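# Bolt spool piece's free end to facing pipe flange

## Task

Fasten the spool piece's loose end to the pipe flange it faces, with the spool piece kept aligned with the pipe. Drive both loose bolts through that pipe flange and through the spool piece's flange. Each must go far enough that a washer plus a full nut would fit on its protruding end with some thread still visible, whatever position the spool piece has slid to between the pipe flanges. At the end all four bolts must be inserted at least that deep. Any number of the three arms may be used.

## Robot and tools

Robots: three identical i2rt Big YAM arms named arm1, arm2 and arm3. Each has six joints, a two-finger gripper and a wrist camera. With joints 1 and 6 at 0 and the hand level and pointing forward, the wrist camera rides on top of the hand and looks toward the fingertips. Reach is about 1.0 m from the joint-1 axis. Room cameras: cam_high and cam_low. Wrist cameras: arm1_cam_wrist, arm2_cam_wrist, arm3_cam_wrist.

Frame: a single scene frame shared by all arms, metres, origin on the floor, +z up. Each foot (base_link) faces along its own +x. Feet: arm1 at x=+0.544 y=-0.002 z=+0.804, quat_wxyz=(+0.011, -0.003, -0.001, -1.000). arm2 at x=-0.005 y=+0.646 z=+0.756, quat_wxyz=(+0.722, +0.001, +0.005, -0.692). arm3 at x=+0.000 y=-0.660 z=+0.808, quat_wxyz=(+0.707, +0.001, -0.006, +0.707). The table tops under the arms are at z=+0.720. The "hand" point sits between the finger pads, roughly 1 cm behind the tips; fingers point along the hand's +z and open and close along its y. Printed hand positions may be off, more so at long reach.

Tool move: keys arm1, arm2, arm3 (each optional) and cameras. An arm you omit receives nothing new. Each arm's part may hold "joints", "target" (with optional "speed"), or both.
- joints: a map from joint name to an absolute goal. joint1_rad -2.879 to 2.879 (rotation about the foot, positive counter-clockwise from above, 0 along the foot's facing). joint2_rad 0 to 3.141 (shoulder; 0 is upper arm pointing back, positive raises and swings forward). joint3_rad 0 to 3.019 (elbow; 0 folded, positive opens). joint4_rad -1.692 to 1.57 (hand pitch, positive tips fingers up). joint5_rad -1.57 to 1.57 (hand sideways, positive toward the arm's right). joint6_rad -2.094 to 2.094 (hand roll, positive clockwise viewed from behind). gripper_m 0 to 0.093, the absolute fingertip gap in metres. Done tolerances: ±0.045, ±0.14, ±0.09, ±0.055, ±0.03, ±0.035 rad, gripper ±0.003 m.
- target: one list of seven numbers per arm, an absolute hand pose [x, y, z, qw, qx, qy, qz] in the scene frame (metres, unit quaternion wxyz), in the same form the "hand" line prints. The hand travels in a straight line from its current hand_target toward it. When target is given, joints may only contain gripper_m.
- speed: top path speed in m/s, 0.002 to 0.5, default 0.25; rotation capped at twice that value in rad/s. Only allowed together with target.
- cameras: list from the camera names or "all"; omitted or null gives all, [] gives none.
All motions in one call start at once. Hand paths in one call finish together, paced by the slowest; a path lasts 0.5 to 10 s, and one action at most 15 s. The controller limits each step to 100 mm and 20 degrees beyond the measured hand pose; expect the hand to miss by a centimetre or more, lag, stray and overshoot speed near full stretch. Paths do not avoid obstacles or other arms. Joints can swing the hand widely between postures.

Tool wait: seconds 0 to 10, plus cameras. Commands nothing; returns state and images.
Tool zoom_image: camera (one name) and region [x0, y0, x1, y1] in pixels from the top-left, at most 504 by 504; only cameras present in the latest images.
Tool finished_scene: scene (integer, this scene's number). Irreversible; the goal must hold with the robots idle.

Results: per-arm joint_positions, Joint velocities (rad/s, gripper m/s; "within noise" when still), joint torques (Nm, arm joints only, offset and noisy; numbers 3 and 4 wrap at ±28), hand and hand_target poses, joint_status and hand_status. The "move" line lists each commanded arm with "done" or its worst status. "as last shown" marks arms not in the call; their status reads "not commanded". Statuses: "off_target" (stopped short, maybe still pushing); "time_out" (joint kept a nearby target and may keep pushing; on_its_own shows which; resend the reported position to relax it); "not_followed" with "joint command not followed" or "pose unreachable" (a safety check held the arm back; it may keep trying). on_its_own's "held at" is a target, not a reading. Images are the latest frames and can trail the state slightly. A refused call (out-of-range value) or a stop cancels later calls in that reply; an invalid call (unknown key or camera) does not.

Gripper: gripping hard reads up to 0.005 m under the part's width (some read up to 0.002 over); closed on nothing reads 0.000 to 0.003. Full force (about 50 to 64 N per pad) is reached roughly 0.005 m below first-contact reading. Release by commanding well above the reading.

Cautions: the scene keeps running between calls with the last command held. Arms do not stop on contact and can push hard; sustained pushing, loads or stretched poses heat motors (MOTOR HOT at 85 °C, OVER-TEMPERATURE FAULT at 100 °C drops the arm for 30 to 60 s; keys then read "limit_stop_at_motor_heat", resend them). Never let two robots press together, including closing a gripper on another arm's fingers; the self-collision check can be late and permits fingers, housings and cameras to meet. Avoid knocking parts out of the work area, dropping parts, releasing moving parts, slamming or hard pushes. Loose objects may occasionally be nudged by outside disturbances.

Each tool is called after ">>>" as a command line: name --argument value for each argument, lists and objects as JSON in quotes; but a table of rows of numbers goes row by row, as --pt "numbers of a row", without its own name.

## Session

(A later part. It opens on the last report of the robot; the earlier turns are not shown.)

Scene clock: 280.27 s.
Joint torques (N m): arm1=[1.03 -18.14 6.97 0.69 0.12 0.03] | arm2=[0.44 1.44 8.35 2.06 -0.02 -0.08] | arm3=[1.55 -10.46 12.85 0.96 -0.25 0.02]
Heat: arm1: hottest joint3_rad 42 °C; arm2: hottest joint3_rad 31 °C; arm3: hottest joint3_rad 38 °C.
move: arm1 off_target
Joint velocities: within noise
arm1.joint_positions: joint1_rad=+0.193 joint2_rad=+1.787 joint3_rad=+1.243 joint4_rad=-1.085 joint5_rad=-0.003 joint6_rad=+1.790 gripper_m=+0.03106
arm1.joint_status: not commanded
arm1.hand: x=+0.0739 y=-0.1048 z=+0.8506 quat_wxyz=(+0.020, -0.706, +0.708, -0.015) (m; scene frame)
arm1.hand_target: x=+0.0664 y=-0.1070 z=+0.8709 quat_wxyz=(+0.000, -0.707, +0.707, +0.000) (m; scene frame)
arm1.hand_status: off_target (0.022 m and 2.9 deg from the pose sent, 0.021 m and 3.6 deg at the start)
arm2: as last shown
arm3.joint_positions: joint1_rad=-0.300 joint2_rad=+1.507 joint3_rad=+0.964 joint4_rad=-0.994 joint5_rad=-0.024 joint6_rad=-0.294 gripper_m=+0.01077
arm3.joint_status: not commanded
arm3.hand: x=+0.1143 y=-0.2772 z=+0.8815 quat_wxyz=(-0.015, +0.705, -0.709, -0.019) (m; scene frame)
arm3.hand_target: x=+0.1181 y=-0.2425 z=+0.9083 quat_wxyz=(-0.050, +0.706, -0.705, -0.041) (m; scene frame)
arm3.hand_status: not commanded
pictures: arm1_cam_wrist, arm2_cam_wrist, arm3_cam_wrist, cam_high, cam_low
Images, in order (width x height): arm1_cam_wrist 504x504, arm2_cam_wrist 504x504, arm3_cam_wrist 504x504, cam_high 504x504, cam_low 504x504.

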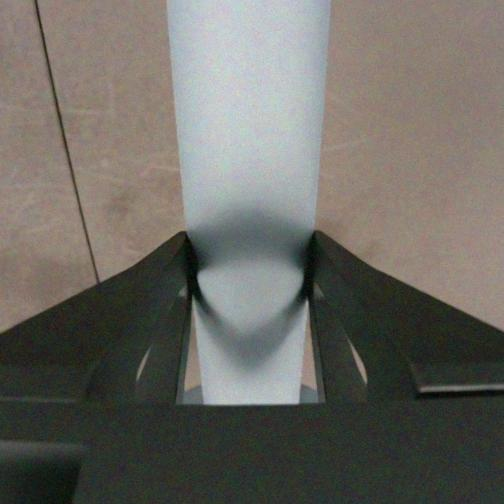

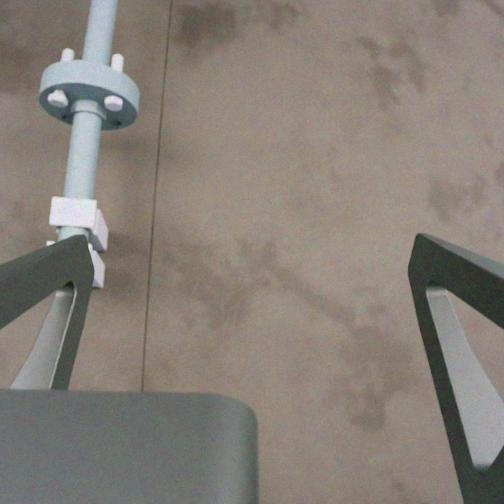

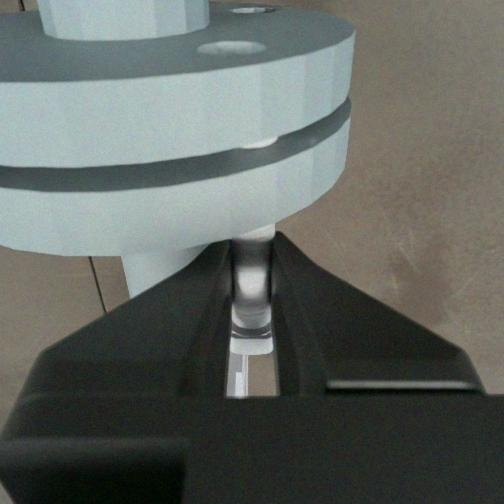

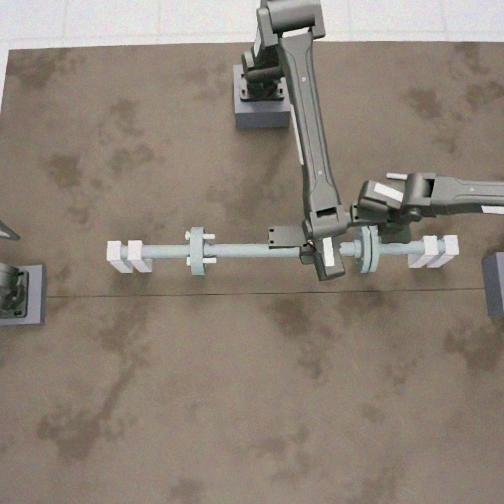

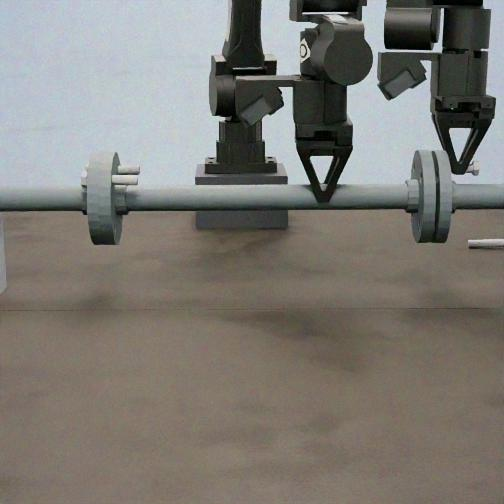

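>>> move --arm3 '{"target":[0.1190,-0.268,0.903,-0.045,0.706,-0.706,-0.038],"speed":0.05}'

>>> zoom_image --camera "cam_low" --region '[394, 130, 474, 250]'

>>> zoom_image --camera "cam_high" --region '[350, 210, 410, 280]'

Scene clock: 284.23 s.
Joint torques (N m): arm1=[0.97 -18.02 6.94 0.65 0.12 0.04] | arm2=[0.44 1.44 8.36 2.06 -0.02 -0.08] | arm3=[0.03 -13.92 7.83 1.24 -0.23 -0.17]
Heat: arm1: hottest joint3_rad 42 °C; arm2: hottest joint3_rad 31 °C; arm3: hottest joint3_rad 38 °C.
move: arm3 off_target
Joint velocities: within noise
arm1.joint_positions: joint1_rad=+0.193 joint2_rad=+1.785 joint3_rad=+1.243 joint4_rad=-1.084 joint5_rad=-0.003 joint6_rad=+1.790 gripper_m=+0.03106
arm1.joint_status: not commanded
arm1.hand: x=+0.0737 y=-0.1049 z=+0.8513 quat_wxyz=(+0.020, -0.706, +0.708, -0.015) (m; scene frame)
arm1.hand_target: x=+0.0663 y=-0.1070 z=+0.8709 quat_wxyz=(+0.000, -0.707, +0.707, +0.000) (m; scene frame)
arm1.hand_status: not commanded
arm2: as last shown
arm3.joint_positions: joint1_rad=-0.300 joint2_rad=+1.501 joint3_rad=+0.961 joint4_rad=-0.994 joint5_rad=-0.026 joint6_rad=-0.294 gripper_m=+0.01077
arm3.joint_status: not commanded
arm3.hand: x=+0.1137 y=-0.2778 z=+0.8830 quat_wxyz=(-0.016, +0.705, -0.709, -0.021) (m; scene frame)
arm3.hand_target: x=+0.1188 y=-0.2684 z=+0.9029 quat_wxyz=(-0.045, +0.706, -0.706, -0.038) (m; scene frame)
arm3.hand_status: off_target (0.023 m and 3.9 deg from the pose sent, 0.024 m and 4.1 deg at the start)
pictures: arm1_cam_wrist, arm2_cam_wrist, arm3_cam_wrist, cam_high, cam_low
Images, in order (width x height): arm1_cam_wrist 504x504, arm2_cam_wrist 504x504, arm3_cam_wrist 504x504, cam_high 504x504, cam_low 504x504.

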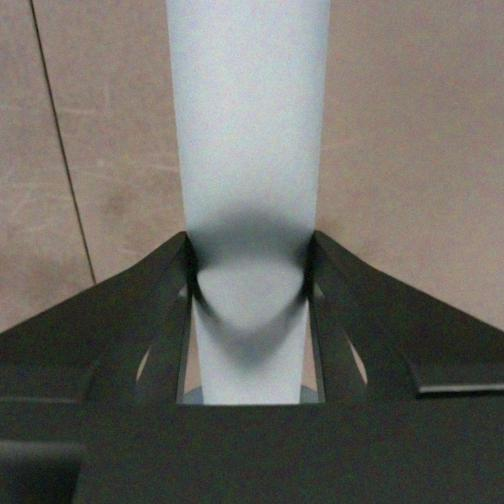

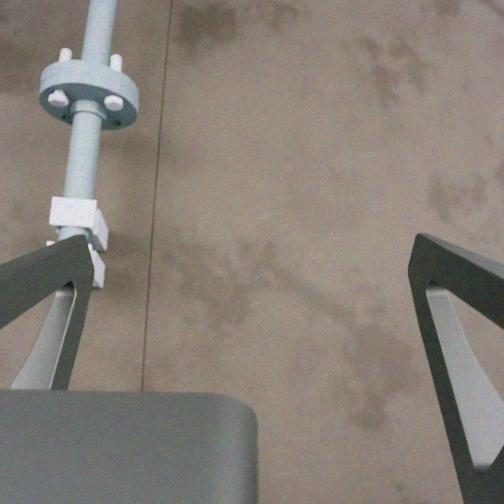

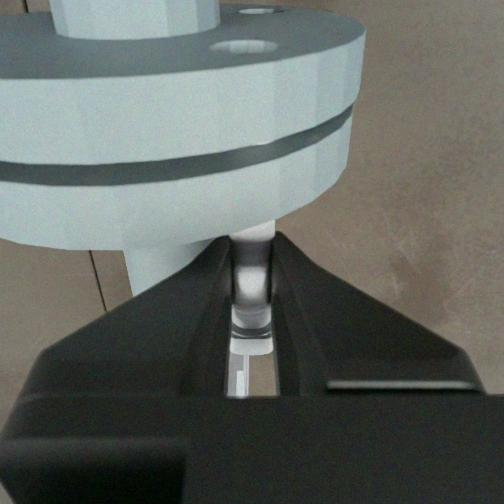

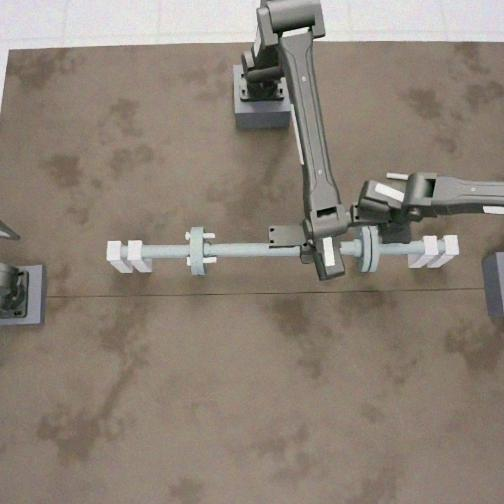

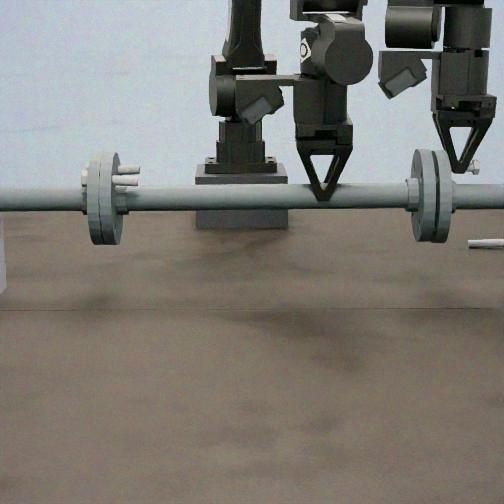

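Scaled by 4.200 from the camera's 504x504 image, which has a finer 720x720 frame.

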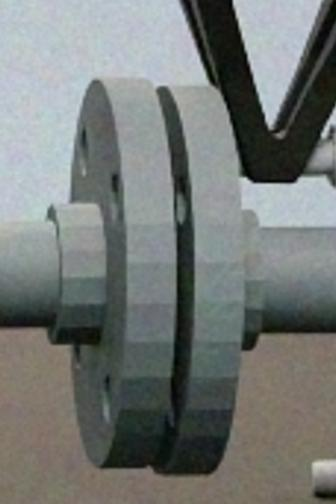

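Scaled by 7.200 from the camera's 504x504 image, which has a finer 720x720 frame.

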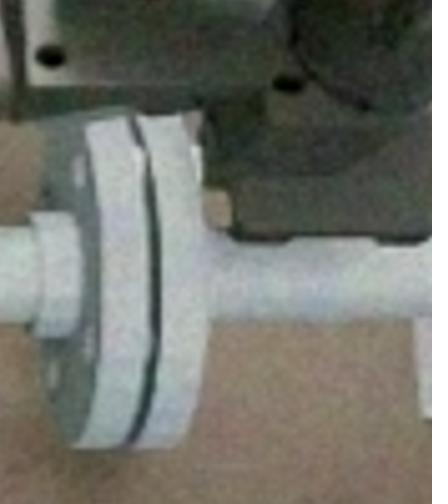

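>>> move --arm1 '{"target":[0.064,-0.107,0.8645,0,0.7071,-0.7071,0],"speed":0.05}'

>>> zoom_image --camera "cam_low" --region '[394, 130, 474, 250]'

>>> zoom_image --camera "cam_high" --region '[350, 210, 410, 280]'

Scene clock: 287.97 s.
Joint torques (N m): arm1=[0.85 -17.08 7.04 0.76 0.12 0.02] | arm2=[0.44 1.44 8.35 2.06 -0.02 -0.08] | arm3=[0.21 -13.98 7.87 1.22 -0.24 -0.16]
Heat: arm1: hottest joint3_rad 42 °C; arm2: hottest joint3_rad 31 °C; arm3: hottest joint3_rad 38 °C.
move: arm1 off_target
Joint velocities: within noise
arm1.joint_positions: joint1_rad=+0.193 joint2_rad=+1.785 joint3_rad=+1.240 joint4_rad=-1.074 joint5_rad=-0.003 joint6_rad=+1.790 gripper_m=+0.03106
arm1.joint_status: not commanded
arm1.hand: x=+0.0723 y=-0.1052 z=+0.8503 quat_wxyz=(+0.016, -0.706, +0.708, -0.013) (m; scene frame)
arm1.hand_target: x=+0.0642 y=-0.1070 z=+0.8646 quat_wxyz=(+0.000, -0.707, +0.707, +0.000) (m; scene frame)
arm1.hand_status: off_target (0.017 m and 2.4 deg from the pose sent, 0.017 m and 2.8 deg at the start)
arm2: as last shown
arm3.joint_positions: joint1_rad=-0.300 joint2_rad=+1.500 joint3_rad=+0.961 joint4_rad=-0.994 joint5_rad=-0.026 joint6_rad=-0.295 gripper_m=+0.01077
arm3.joint_status: not commanded
arm3.hand: x=+0.1137 y=-0.2778 z=+0.8832 quat_wxyz=(-0.016, +0.705, -0.708, -0.021) (m; scene frame)
arm3.hand_target: x=+0.1188 y=-0.2684 z=+0.9031 quat_wxyz=(-0.045, +0.706, -0.706, -0.038) (m; scene frame)
arm3.hand_status: not commanded
pictures: arm1_cam_wrist, arm2_cam_wrist, arm3_cam_wrist, cam_high, cam_low
Images, in order (width x height): arm1_cam_wrist 504x504, arm2_cam_wrist 504x504, arm3_cam_wrist 504x504, cam_high 504x504, cam_low 504x504.

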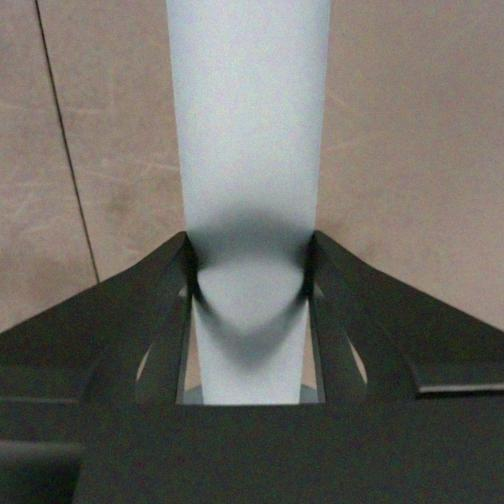

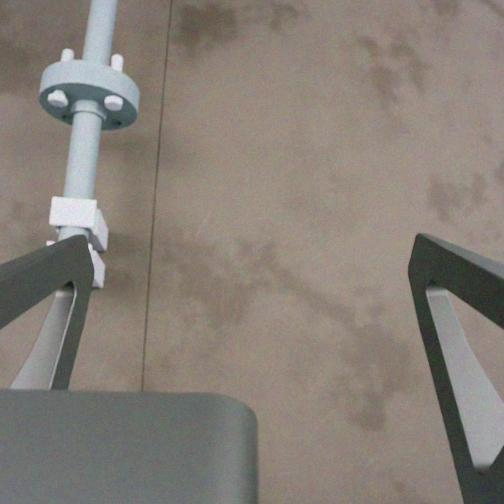

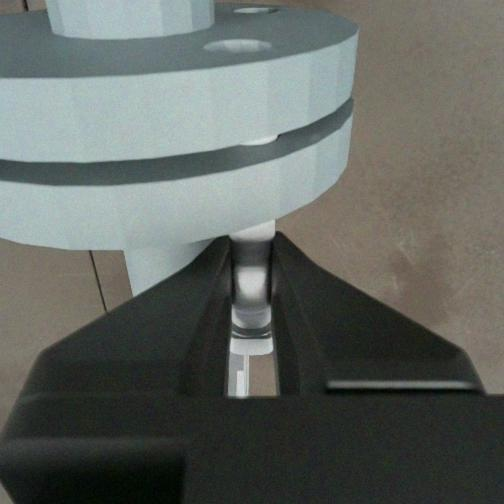

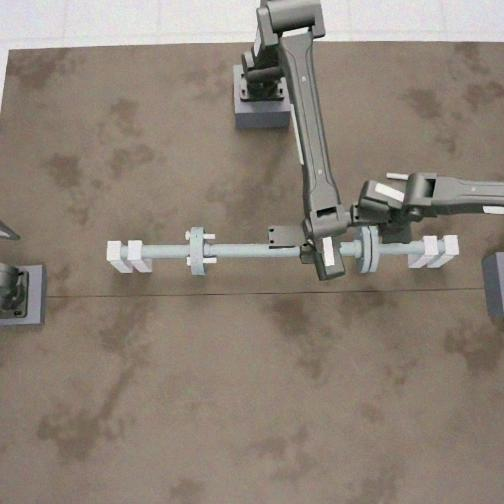

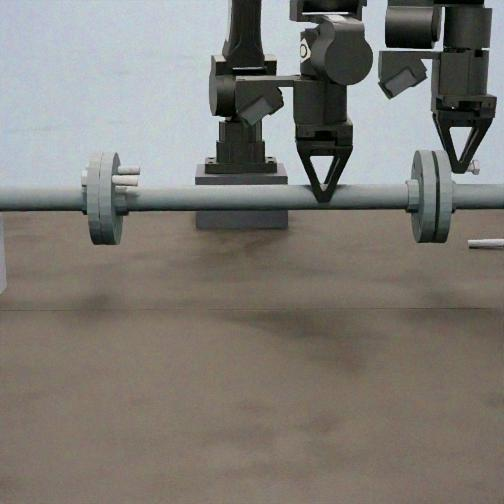

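Scaled by 4.200 from the camera's 504x504 image, which has a finer 720x720 frame.

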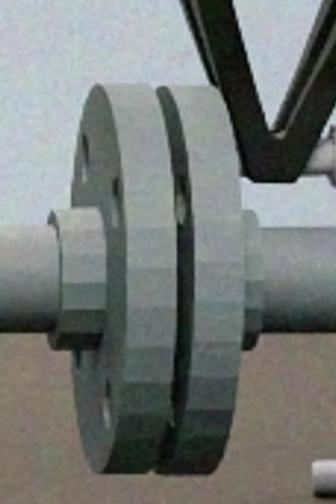

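Scaled by 7.200 from the camera's 504x504 image, which has a finer 720x720 frame.

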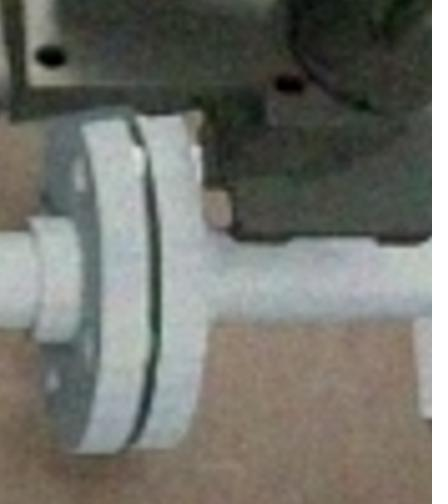

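>>> move --arm1 '{"target":[0.078,-0.107,0.864,0,0.7071,-0.7071,0],"speed":0.05}'

>>> zoom_image --camera "cam_low" --region '[394, 130, 474, 250]'

>>> zoom_image --camera "cam_high" --region '[350, 210, 410, 280]'

Scene clock: 293.23 s.
Joint torques (N m): arm1=[1.08 -17.44 6.57 0.47 0.11 0.16] | arm2=[0.5 1.44 8.34 2.07 -0.02 -0.08] | arm3=[0.26 -13.74 7.94 1.21 -0.24 -0.16]
Heat: arm1: hottest joint3_rad 42 °C; arm2: hottest joint3_rad 31 °C; arm3: hottest joint3_rad 38 °C.
move: arm1 off_target
Joint velocities: within noise
arm1.joint_positions: joint1_rad=+0.197 joint2_rad=+1.764 joint3_rad=+1.202 joint4_rad=-1.053 joint5_rad=-0.003 joint6_rad=+1.784 gripper_m=+0.03106
arm1.joint_status: not commanded
arm1.hand: x=+0.0825 y=-0.1048 z=+0.8476 quat_wxyz=(+0.015, -0.709, +0.705, -0.012) (m; scene frame)
arm1.hand_target: x=+0.0782 y=-0.1070 z=+0.8638 quat_wxyz=(+0.000, -0.707, +0.707, +0.000) (m; scene frame)
arm1.hand_status: off_target (0.017 m and 2.2 deg from the pose sent, 0.015 m and 2.4 deg at the start)
arm2: as last shown
arm3.joint_positions: joint1_rad=-0.300 joint2_rad=+1.499 joint3_rad=+0.960 joint4_rad=-0.994 joint5_rad=-0.026 joint6_rad=-0.295 gripper_m=+0.01077
arm3.joint_status: not commanded
arm3.hand: x=+0.1136 y=-0.2782 z=+0.8832 quat_wxyz=(-0.016, +0.705, -0.708, -0.021) (m; scene frame)
arm3.hand_target: x=+0.1188 y=-0.2684 z=+0.9030 quat_wxyz=(-0.045, +0.706, -0.706, -0.038) (m; scene frame)
arm3.hand_status: not commanded
pictures: arm1_cam_wrist, arm2_cam_wrist, arm3_cam_wrist, cam_high, cam_low
Images, in order (width x height): arm1_cam_wrist 504x504, arm2_cam_wrist 504x504, arm3_cam_wrist 504x504, cam_high 504x504, cam_low 504x504.

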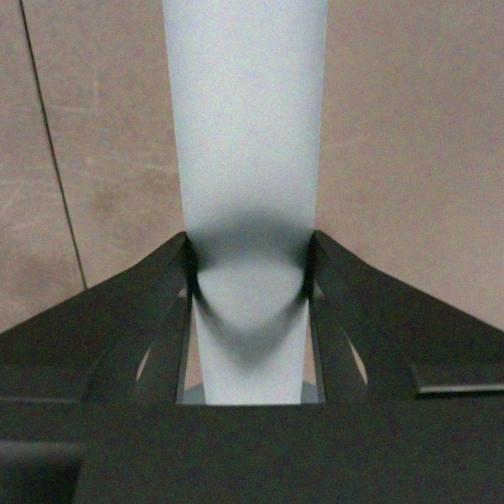

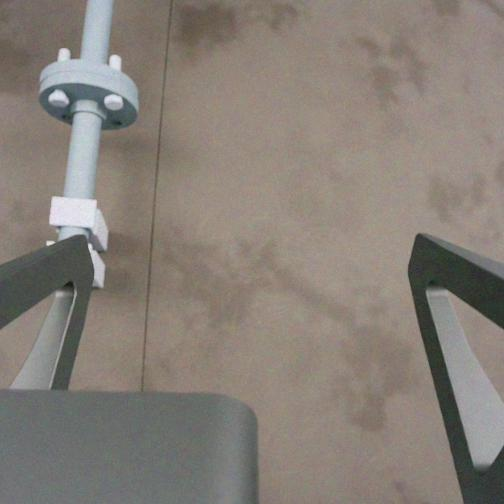

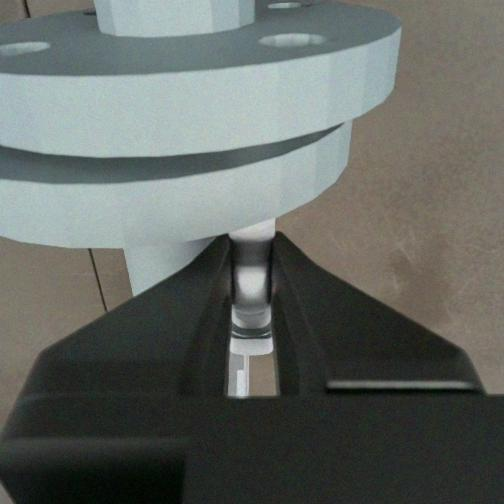

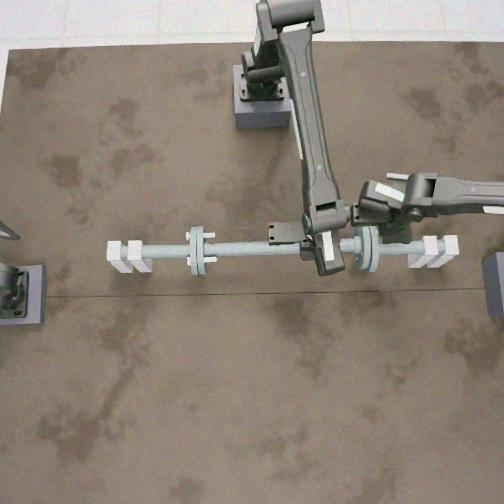

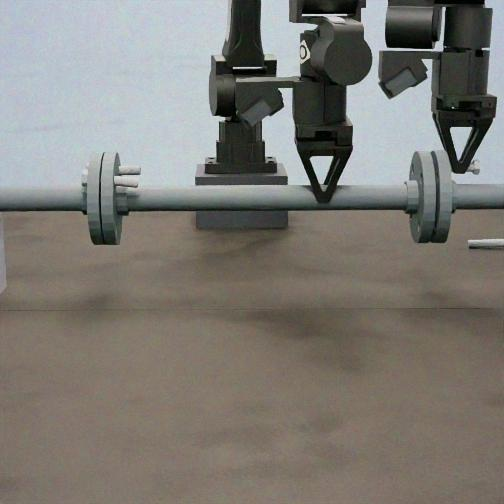

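Scaled by 4.200 from the camera's 504x504 image, which has a finer 720x720 frame.

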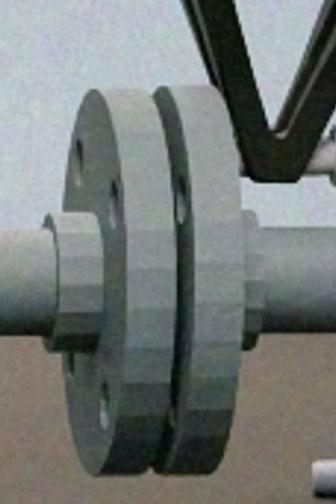

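Scaled by 7.200 from the camera's 504x504 image, which has a finer 720x720 frame.

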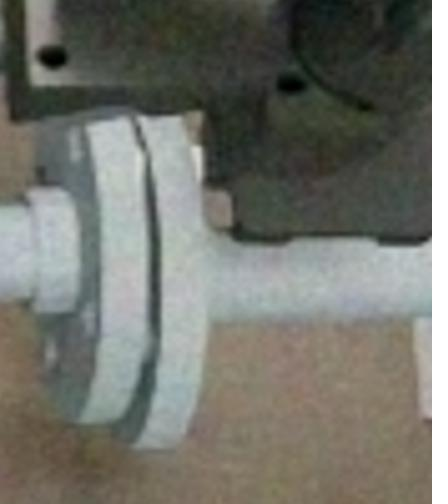

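>>> move --arm1 '{"target":[0.067,-0.107,0.868,0,0.7071,-0.7071,0],"speed":0.03}'

>>> zoom_image --camera "cam_low" --region '[394, 130, 474, 250]'

>>> zoom_image --camera "cam_high" --region '[350, 210, 410, 280]'

Scene clock: 301.23 s.
Joint torques (N m): arm1=[0.62 -16.09 9.14 -0.27 0.12 0.11] | arm2=[0.38 1.44 8.36 2.04 -0.02 -0.08] | arm3=[0.21 -13.74 7.91 1.21 -0.23 -0.17]
Heat: arm1: hottest joint3_rad 42 °C; arm2: hottest joint3_rad 32 °C; arm3: hottest joint3_rad 38 °C.
move: arm1 off_target
Joint velocities: within noise
arm1.joint_positions: joint1_rad=+0.197 joint2_rad=+1.764 joint3_rad=+1.202 joint4_rad=-1.054 joint5_rad=-0.003 joint6_rad=+1.783 gripper_m=+0.03106
arm1.joint_status: not commanded
arm1.hand: x=+0.0828 y=-0.1048 z=+0.8476 quat_wxyz=(+0.015, -0.709, +0.705, -0.012) (m; scene frame)
arm1.hand_target: x=+0.0677 y=-0.1069 z=+0.8681 quat_wxyz=(+0.000, -0.707, +0.707, +0.000) (m; scene frame)
arm1.hand_status: off_target (0.026 m and 2.3 deg from the pose sent, 0.026 m and 2.2 deg at the start)
arm2, arm3: as last shown
pictures: arm1_cam_wrist, arm2_cam_wrist, arm3_cam_wrist, cam_high, cam_low
Images, in order (width x height): arm1_cam_wrist 504x504, arm2_cam_wrist 504x504, arm3_cam_wrist 504x504, cam_high 504x504, cam_low 504x504.

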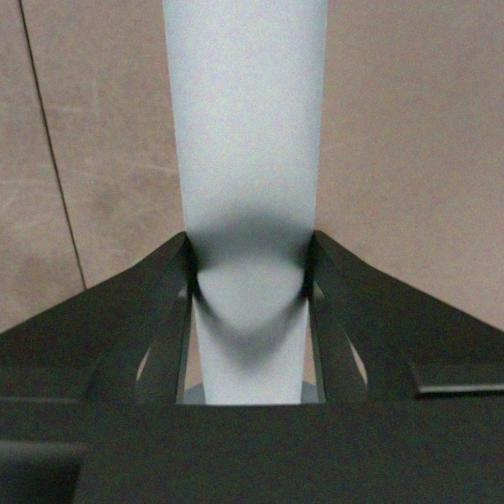

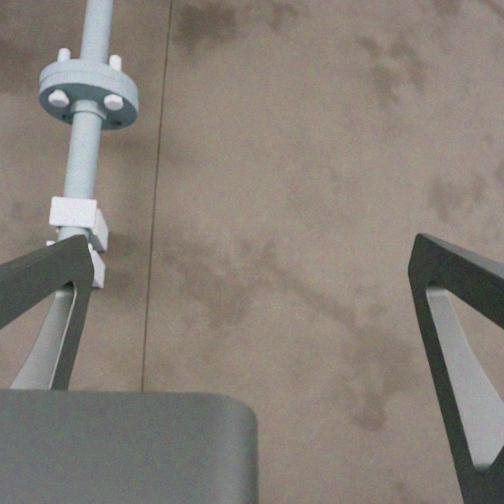

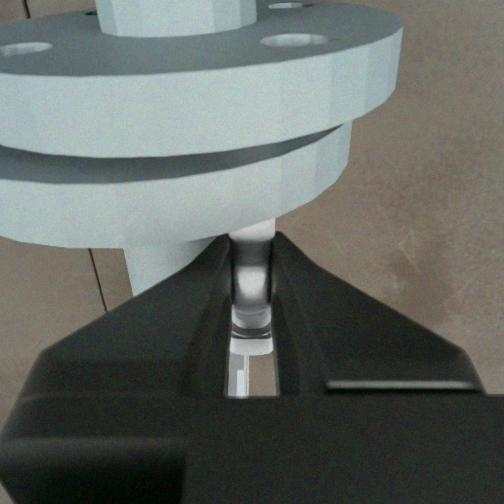

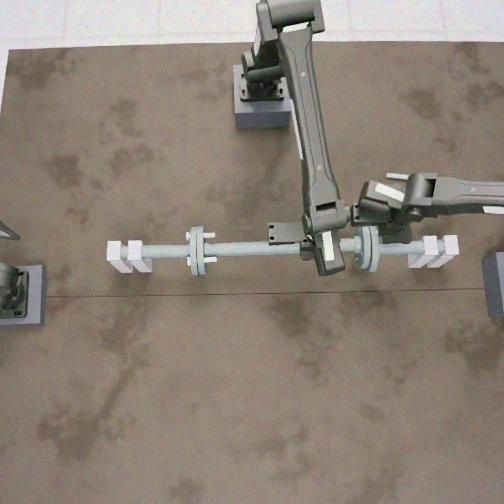

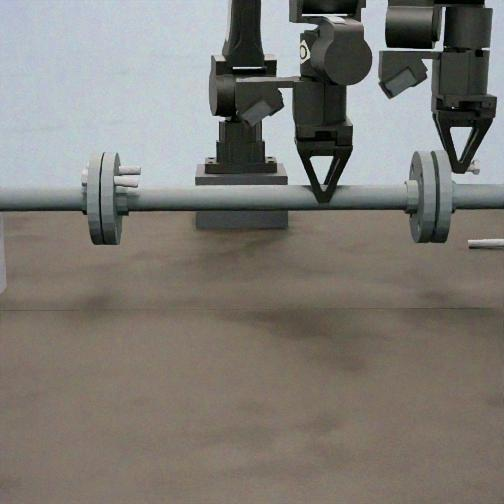

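Scaled by 4.200 from the camera's 504x504 image, which has a finer 720x720 frame.

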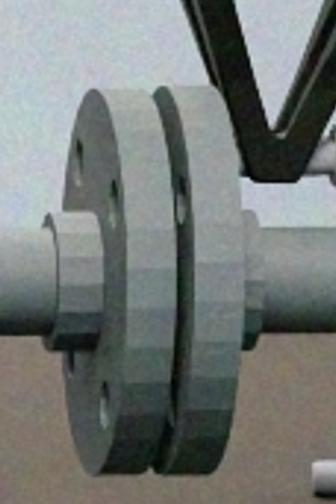

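Scaled by 7.200 from the camera's 504x504 image, which has a finer 720x720 frame.

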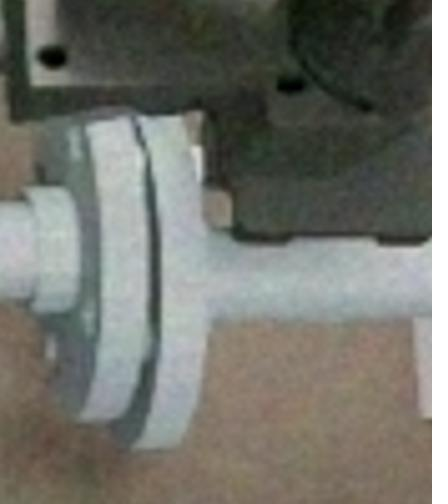

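>>> move --arm3 '{"target":[0.1190,-0.258,0.904,-0.047,0.706,-0.706,-0.040],"speed":0.04}' --arm1 '{"target":[0.061,-0.107,0.869,0,0.7071,-0.7071,0],"speed":0.03}' --cameras '["arm3_cam_wrist","cam_low"]'

>>> zoom_image --camera "cam_low" --region '[394, 130, 474, 250]'

Scene clock: 305.43 s.
Joint torques (N m): arm1=[0.5 -15.33 9.84 -0.03 0.13 0.09] | arm2=[0.44 1.49 8.36 2.07 -0.02 -0.08] | arm3=[0.62 -12.4 9.7 1.26 -0.29 -0.11]
Heat: arm1: hottest joint3_rad 42 °C; arm2: hottest joint3_rad 32 °C; arm3: hottest joint3_rad 38 °C.
move: arm1 off_target; arm3 off_target
Joint velocities: within noise
arm1.joint_positions: joint1_rad=+0.197 joint2_rad=+1.764 joint3_rad=+1.211 joint4_rad=-1.067 joint5_rad=-0.003 joint6_rad=+1.783 gripper_m=+0.03106
arm1.joint_status: not commanded
arm1.hand: x=+0.0819 y=-0.1049 z=+0.8506 quat_wxyz=(+0.017, -0.710, +0.704, -0.013) (m; scene frame)
arm1.hand_target: x=+0.0619 y=-0.1068 z=+0.8693 quat_wxyz=(+0.000, -0.707, +0.707, +0.000) (m; scene frame)
arm1.hand_status: off_target (0.028 m and 2.5 deg from the pose sent, 0.031 m and 2.3 deg at the start)
arm2: as last shown
arm3.joint_positions: joint1_rad=-0.300 joint2_rad=+1.499 joint3_rad=+0.960 joint4_rad=-0.994 joint5_rad=-0.026 joint6_rad=-0.295 gripper_m=+0.01077
arm3.joint_status: not commanded
arm3.hand: x=+0.1136 y=-0.2782 z=+0.8832 quat_wxyz=(-0.016, +0.705, -0.708, -0.021) (m; scene frame)
arm3.hand_target: x=+0.1187 y=-0.2589 z=+0.9045 quat_wxyz=(-0.047, +0.706, -0.706, -0.040) (m; scene frame)
arm3.hand_status: off_target (0.029 m and 4.2 deg from the pose sent, 0.030 m and 4.2 deg at the start)
pictures: arm3_cam_wrist, cam_low
Images, in order (width x height): arm3_cam_wrist 504x504, cam_low 504x504.

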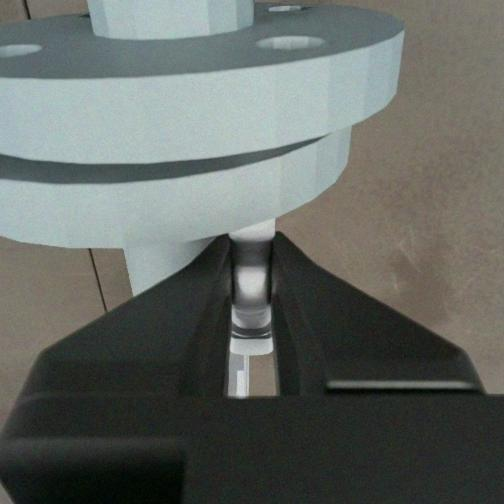

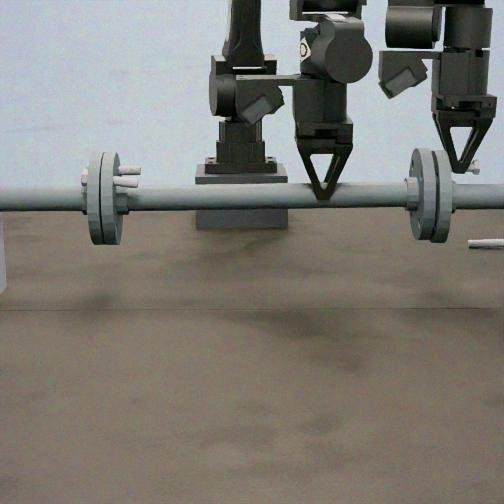

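Scaled by 4.200 from the camera's 504x504 image, which has a finer 720x720 frame.

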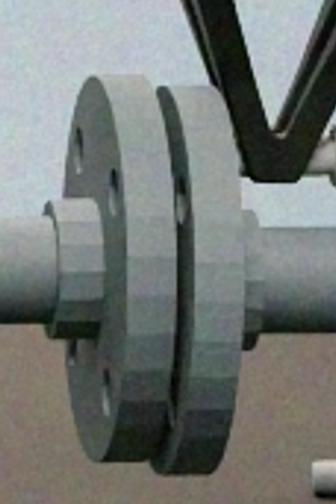

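>>> move --arm1 '{"target":[0.053,-0.107,0.864,0,0.7071,-0.7071,0],"speed":0.03}' --cameras '["arm3_cam_wrist","cam_low"]'

>>> zoom_image --camera "cam_low" --region '[394, 130, 474, 250]'

Scene clock: 308.10 s.
Joint torques (N m): arm1=[0.32 -15.5 10.1 0.13 0.11 0.05] | arm2=[0.38 1.44 8.34 2.06 -0.02 -0.08] | arm3=[0.67 -12.22 9.68 1.24 -0.3 -0.11]
Heat: arm1: hottest joint3_rad 43 °C; arm2: hottest joint3_rad 32 °C; arm3: hottest joint3_rad 38 °C.
move: arm1 off_target
Joint velocities: within noise
arm1.joint_positions: joint1_rad=+0.197 joint2_rad=+1.783 joint3_rad=+1.227 joint4_rad=-1.068 joint5_rad=-0.002 joint6_rad=+1.783 gripper_m=+0.03106
arm1.joint_status: not commanded
arm1.hand: x=+0.0768 y=-0.1060 z=+0.8469 quat_wxyz=(+0.019, -0.709, +0.704, -0.014) (m; scene frame)
arm1.hand_target: x=+0.0541 y=-0.1068 z=+0.8645 quat_wxyz=(+0.000, -0.707, +0.707, +0.000) (m; scene frame)
arm1.hand_status: off_target (0.029 m and 2.7 deg from the pose sent, 0.032 m and 2.5 deg at the start)
arm2.joint_positions: joint1_rad=-0.240 joint2_rad=+0.590 joint3_rad=+1.323 joint4_rad=-1.428 joint5_rad=-0.024 joint6_rad=-0.286 gripper_m=+0.09396
arm2.joint_status: not commanded
arm2.hand: x=-0.0419 y=+0.4280 z=+1.2502 quat_wxyz=(-0.225, -0.608, -0.673, +0.356) (m; scene frame)
arm2.hand_target: x=-0.0415 y=+0.4295 z=+1.2610 quat_wxyz=(-0.231, -0.604, -0.669, +0.366) (m; scene frame)
arm2.hand_status: not commanded
arm3: as last shown
pictures: arm3_cam_wrist, cam_low
Images, in order (width x height): arm3_cam_wrist 504x504, cam_low 504x504.

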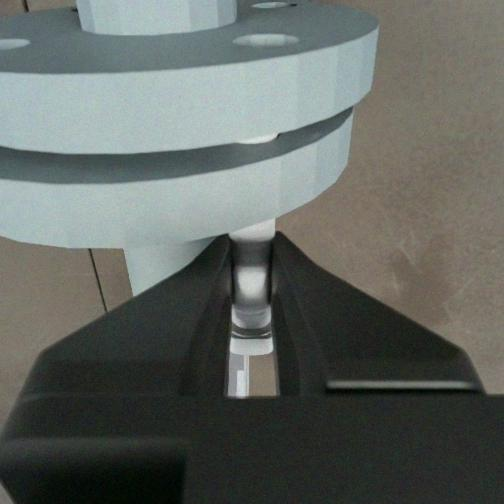

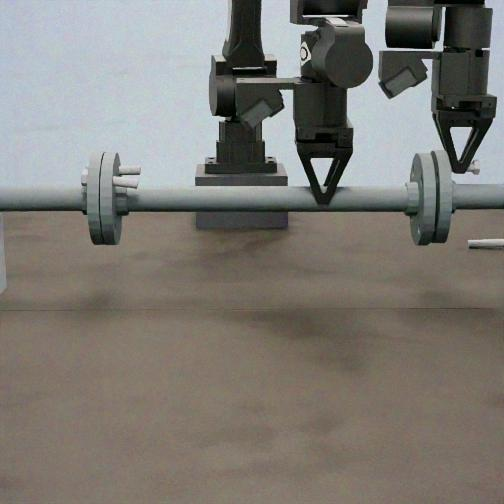

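Scaled by 4.200 from the camera's 504x504 image, which has a finer 720x720 frame.

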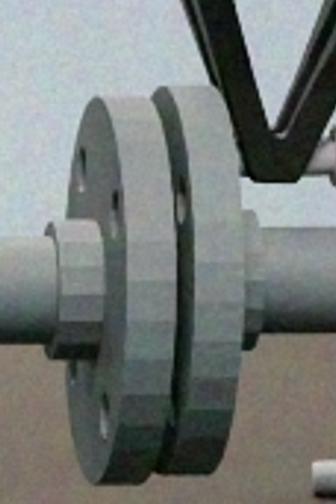

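>>> move --arm1 '{"target":[0.051,-0.107,0.873,0,0.7071,-0.7071,0],"speed":0.03}' --cameras '["arm3_cam_wrist","cam_low"]'

>>> zoom_image --camera "cam_low" --region '[394, 130, 474, 250]'

Scene clock: 311.53 s.
Joint torques (N m): arm1=[0.21 -15.85 10.24 0.16 0.11 0.05] | arm2=[0.38 1.44 8.35 2.07 -0.02 -0.08] | arm3=[0.62 -12.28 9.68 1.2 -0.29 -0.11]
Heat: arm1: hottest joint3_rad 43 °C; arm2: hottest joint3_rad 32 °C; arm3: hottest joint3_rad 38 °C.
move: arm1 off_target
Joint velocities: within noise
arm1.joint_positions: joint1_rad=+0.197 joint2_rad=+1.783 joint3_rad=+1.242 joint4_rad=-1.090 joint5_rad=-0.002 joint6_rad=+1.783 gripper_m=+0.03106
arm1.joint_status: not commanded
arm1.hand: x=+0.0754 y=-0.1062 z=+0.8521 quat_wxyz=(+0.022, -0.709, +0.704, -0.016) (m; scene frame)
arm1.hand_target: x=+0.0523 y=-0.1068 z=+0.8735 quat_wxyz=(+0.000, -0.707, +0.707, +0.000) (m; scene frame)
arm1.hand_status: off_target (0.032 m and 3.1 deg from the pose sent, 0.037 m and 2.7 deg at the start)
arm2, arm3: as last shown
pictures: arm3_cam_wrist, cam_low
Images, in order (width x height): arm3_cam_wrist 504x504, cam_low 504x504.

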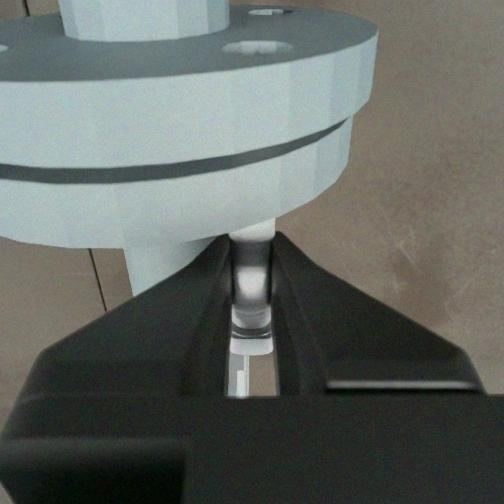

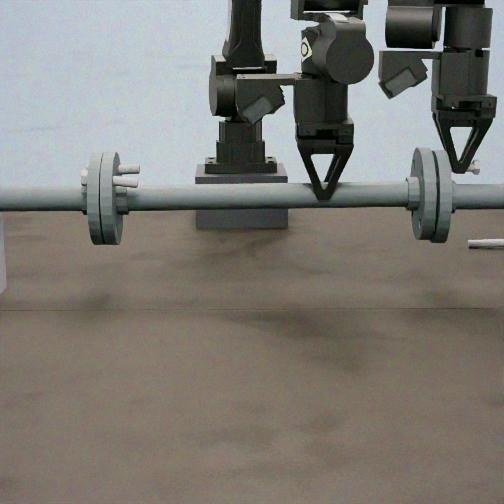

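Scaled by 4.200 from the camera's 504x504 image, which has a finer 720x720 frame.

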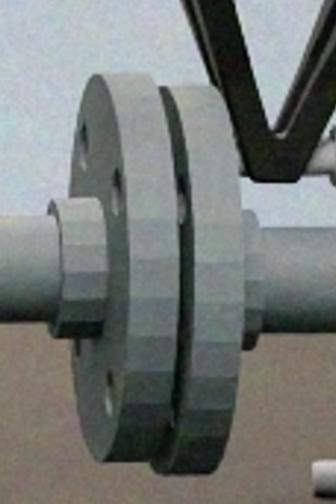

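>>> move --arm1 '{"target":[0.048,-0.107,0.867,0,0.7071,-0.7071,0],"speed":0.03}' --arm3 '{"target":[0.1190,-0.248,0.905,-0.047,0.706,-0.706,-0.040],"speed":0.04}' --cameras '["arm3_cam_wrist","cam_low"]'

>>> zoom_image --camera "cam_low" --region '[394, 130, 474, 250]'

Scene clock: 316.37 s.
Joint torques (N m): arm1=[0.32 -15.44 10.21 0.53 0.1 0.03] | arm2=[0.38 1.44 8.35 2.06 -0.02 -0.08] | arm3=[1.2 -10.7 11.7 1.02 -0.28 -0.03]
Heat: arm1: hottest joint3_rad 43 °C; arm2: hottest joint3_rad 32 °C; arm3: hottest joint3_rad 38 °C.
move: arm1 off_target; arm3 off_target
Joint velocities: within noise
arm1.joint_positions: joint1_rad=+0.196 joint2_rad=+1.792 joint3_rad=+1.245 joint4_rad=-1.090 joint5_rad=-0.002 joint6_rad=+1.783 gripper_m=+0.03106
arm1.joint_status: not commanded
arm1.hand: x=+0.0750 y=-0.1058 z=+0.8489 quat_wxyz=(+0.024, -0.709, +0.705, -0.017) (m; scene frame)
arm1.hand_target: x=+0.0493 y=-0.1067 z=+0.8677 quat_wxyz=(+0.000, -0.707, +0.707, +0.000) (m; scene frame)
arm1.hand_status: off_target (0.032 m and 3.4 deg from the pose sent, 0.031 m and 3.1 deg at the start)
arm2: as last shown
arm3.joint_positions: joint1_rad=-0.300 joint2_rad=+1.501 joint3_rad=+0.960 joint4_rad=-0.994 joint5_rad=-0.026 joint6_rad=-0.295 gripper_m=+0.01077
arm3.joint_status: not commanded
arm3.hand: x=+0.1135 y=-0.2782 z=+0.8825 quat_wxyz=(-0.015, +0.705, -0.708, -0.021) (m; scene frame)
arm3.hand_target: x=+0.1184 y=-0.2497 z=+0.9058 quat_wxyz=(-0.047, +0.706, -0.706, -0.040) (m; scene frame)
arm3.hand_status: off_target (0.038 m and 4.3 deg from the pose sent, 0.038 m and 4.2 deg at the start)
pictures: arm3_cam_wrist, cam_low
Images, in order (width x height): arm3_cam_wrist 504x504, cam_low 504x504.

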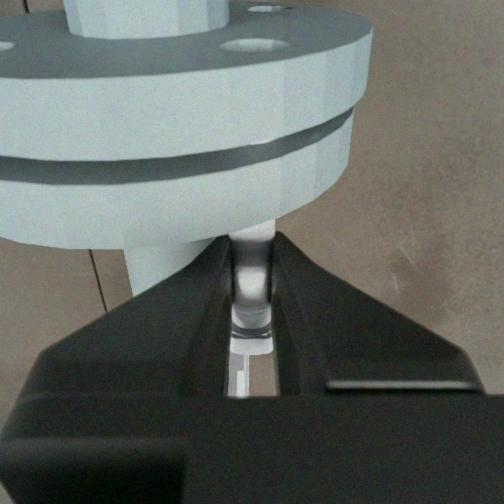

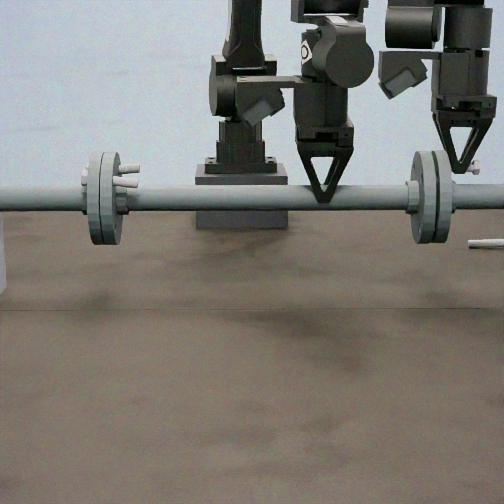

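Scaled by 4.200 from the camera's 504x504 image, which has a finer 720x720 frame.

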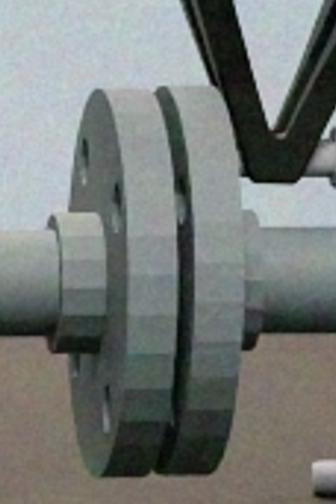

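>>> move --arm3 '{"target":[0.1190,-0.225,0.906,-0.050,0.706,-0.706,-0.042],"speed":0.04}' --cameras '["arm3_cam_wrist","cam_low"]'

>>> zoom_image --camera "cam_low" --region '[394, 130, 474, 250]'

Scene clock: 320.30 s.
Joint torques (N m): arm1=[0.21 -15.56 10.19 0.57 0.1 0.03] | arm2=[0.38 1.38 8.35 2.06 -0.02 -0.08] | arm3=[0.56 -10.99 6.98 0.65 -0.1 -0.08]
Heat: arm1: hottest joint3_rad 43 °C; arm2: hottest joint3_rad 32 °C; arm3: hottest joint3_rad 38 °C.
move: arm3 not_followed
Joint velocities: within noise
arm1.joint_positions: joint1_rad=+0.196 joint2_rad=+1.792 joint3_rad=+1.245 joint4_rad=-1.090 joint5_rad=-0.002 joint6_rad=+1.783 gripper_m=+0.03106
arm1.joint_status: not commanded
arm1.hand: x=+0.0750 y=-0.1058 z=+0.8489 quat_wxyz=(+0.024, -0.709, +0.705, -0.017) (m; scene frame)
arm1.hand_target: x=+0.0493 y=-0.1067 z=+0.8677 quat_wxyz=(+0.000, -0.707, +0.707, +0.000) (m; scene frame)
arm1.hand_status: not commanded
arm2: as last shown
arm3.joint_positions: joint1_rad=-0.299 joint2_rad=+1.514 joint3_rad=+0.968 joint4_rad=-0.994 joint5_rad=-0.028 joint6_rad=-0.294 gripper_m=+0.01077
arm3.joint_status: not commanded
arm3.hand: x=+0.1135 y=-0.2753 z=+0.8803 quat_wxyz=(-0.013, +0.706, -0.708, -0.020) (m; scene frame)
arm3.hand_target: x=+0.1139 y=-0.2748 z=+0.8815 quat_wxyz=(-0.014, +0.706, -0.708, -0.021) (m; scene frame)
arm3.hand_status: not_followed (0.057 m and 5.0 deg from the pose sent, 0.058 m and 4.7 deg at the start)
pictures: arm3_cam_wrist, cam_low
led back after a hold (arm3 arm): the arm was led back toward your command in small steps, so it may still be short of it.
pose unreachable (arm3 arm): on one or more control steps of this call this arm could not follow its commanded pose, so it was not sent that pose on those steps. On the call's last step it was still not sent that pose. It may still have moved: this result reports where it is.
cause: moving toward the commanded pose would bring a part of the arm too close to another arm (this arm's wrist camera and the arm1 arm's wrist (the part past joint 4)).
Images, in order (width x height): arm3_cam_wrist 504x504, cam_low 504x504.

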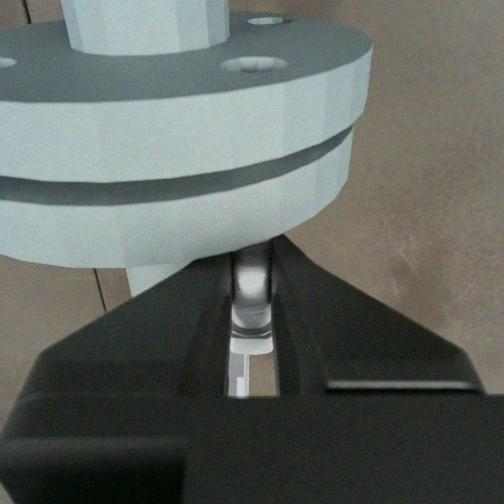

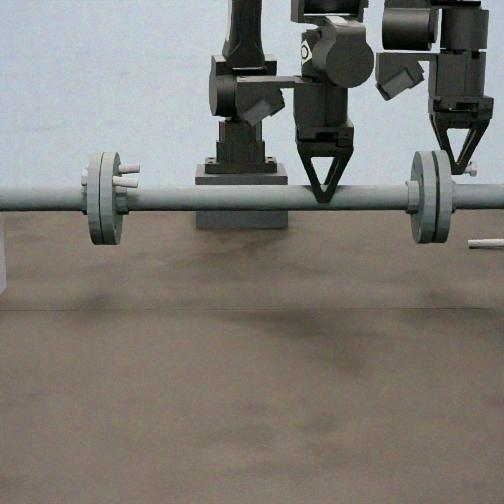

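Scaled by 4.200 from the camera's 504x504 image, which has a finer 720x720 frame.

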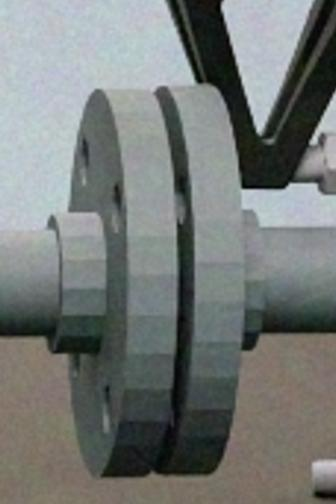

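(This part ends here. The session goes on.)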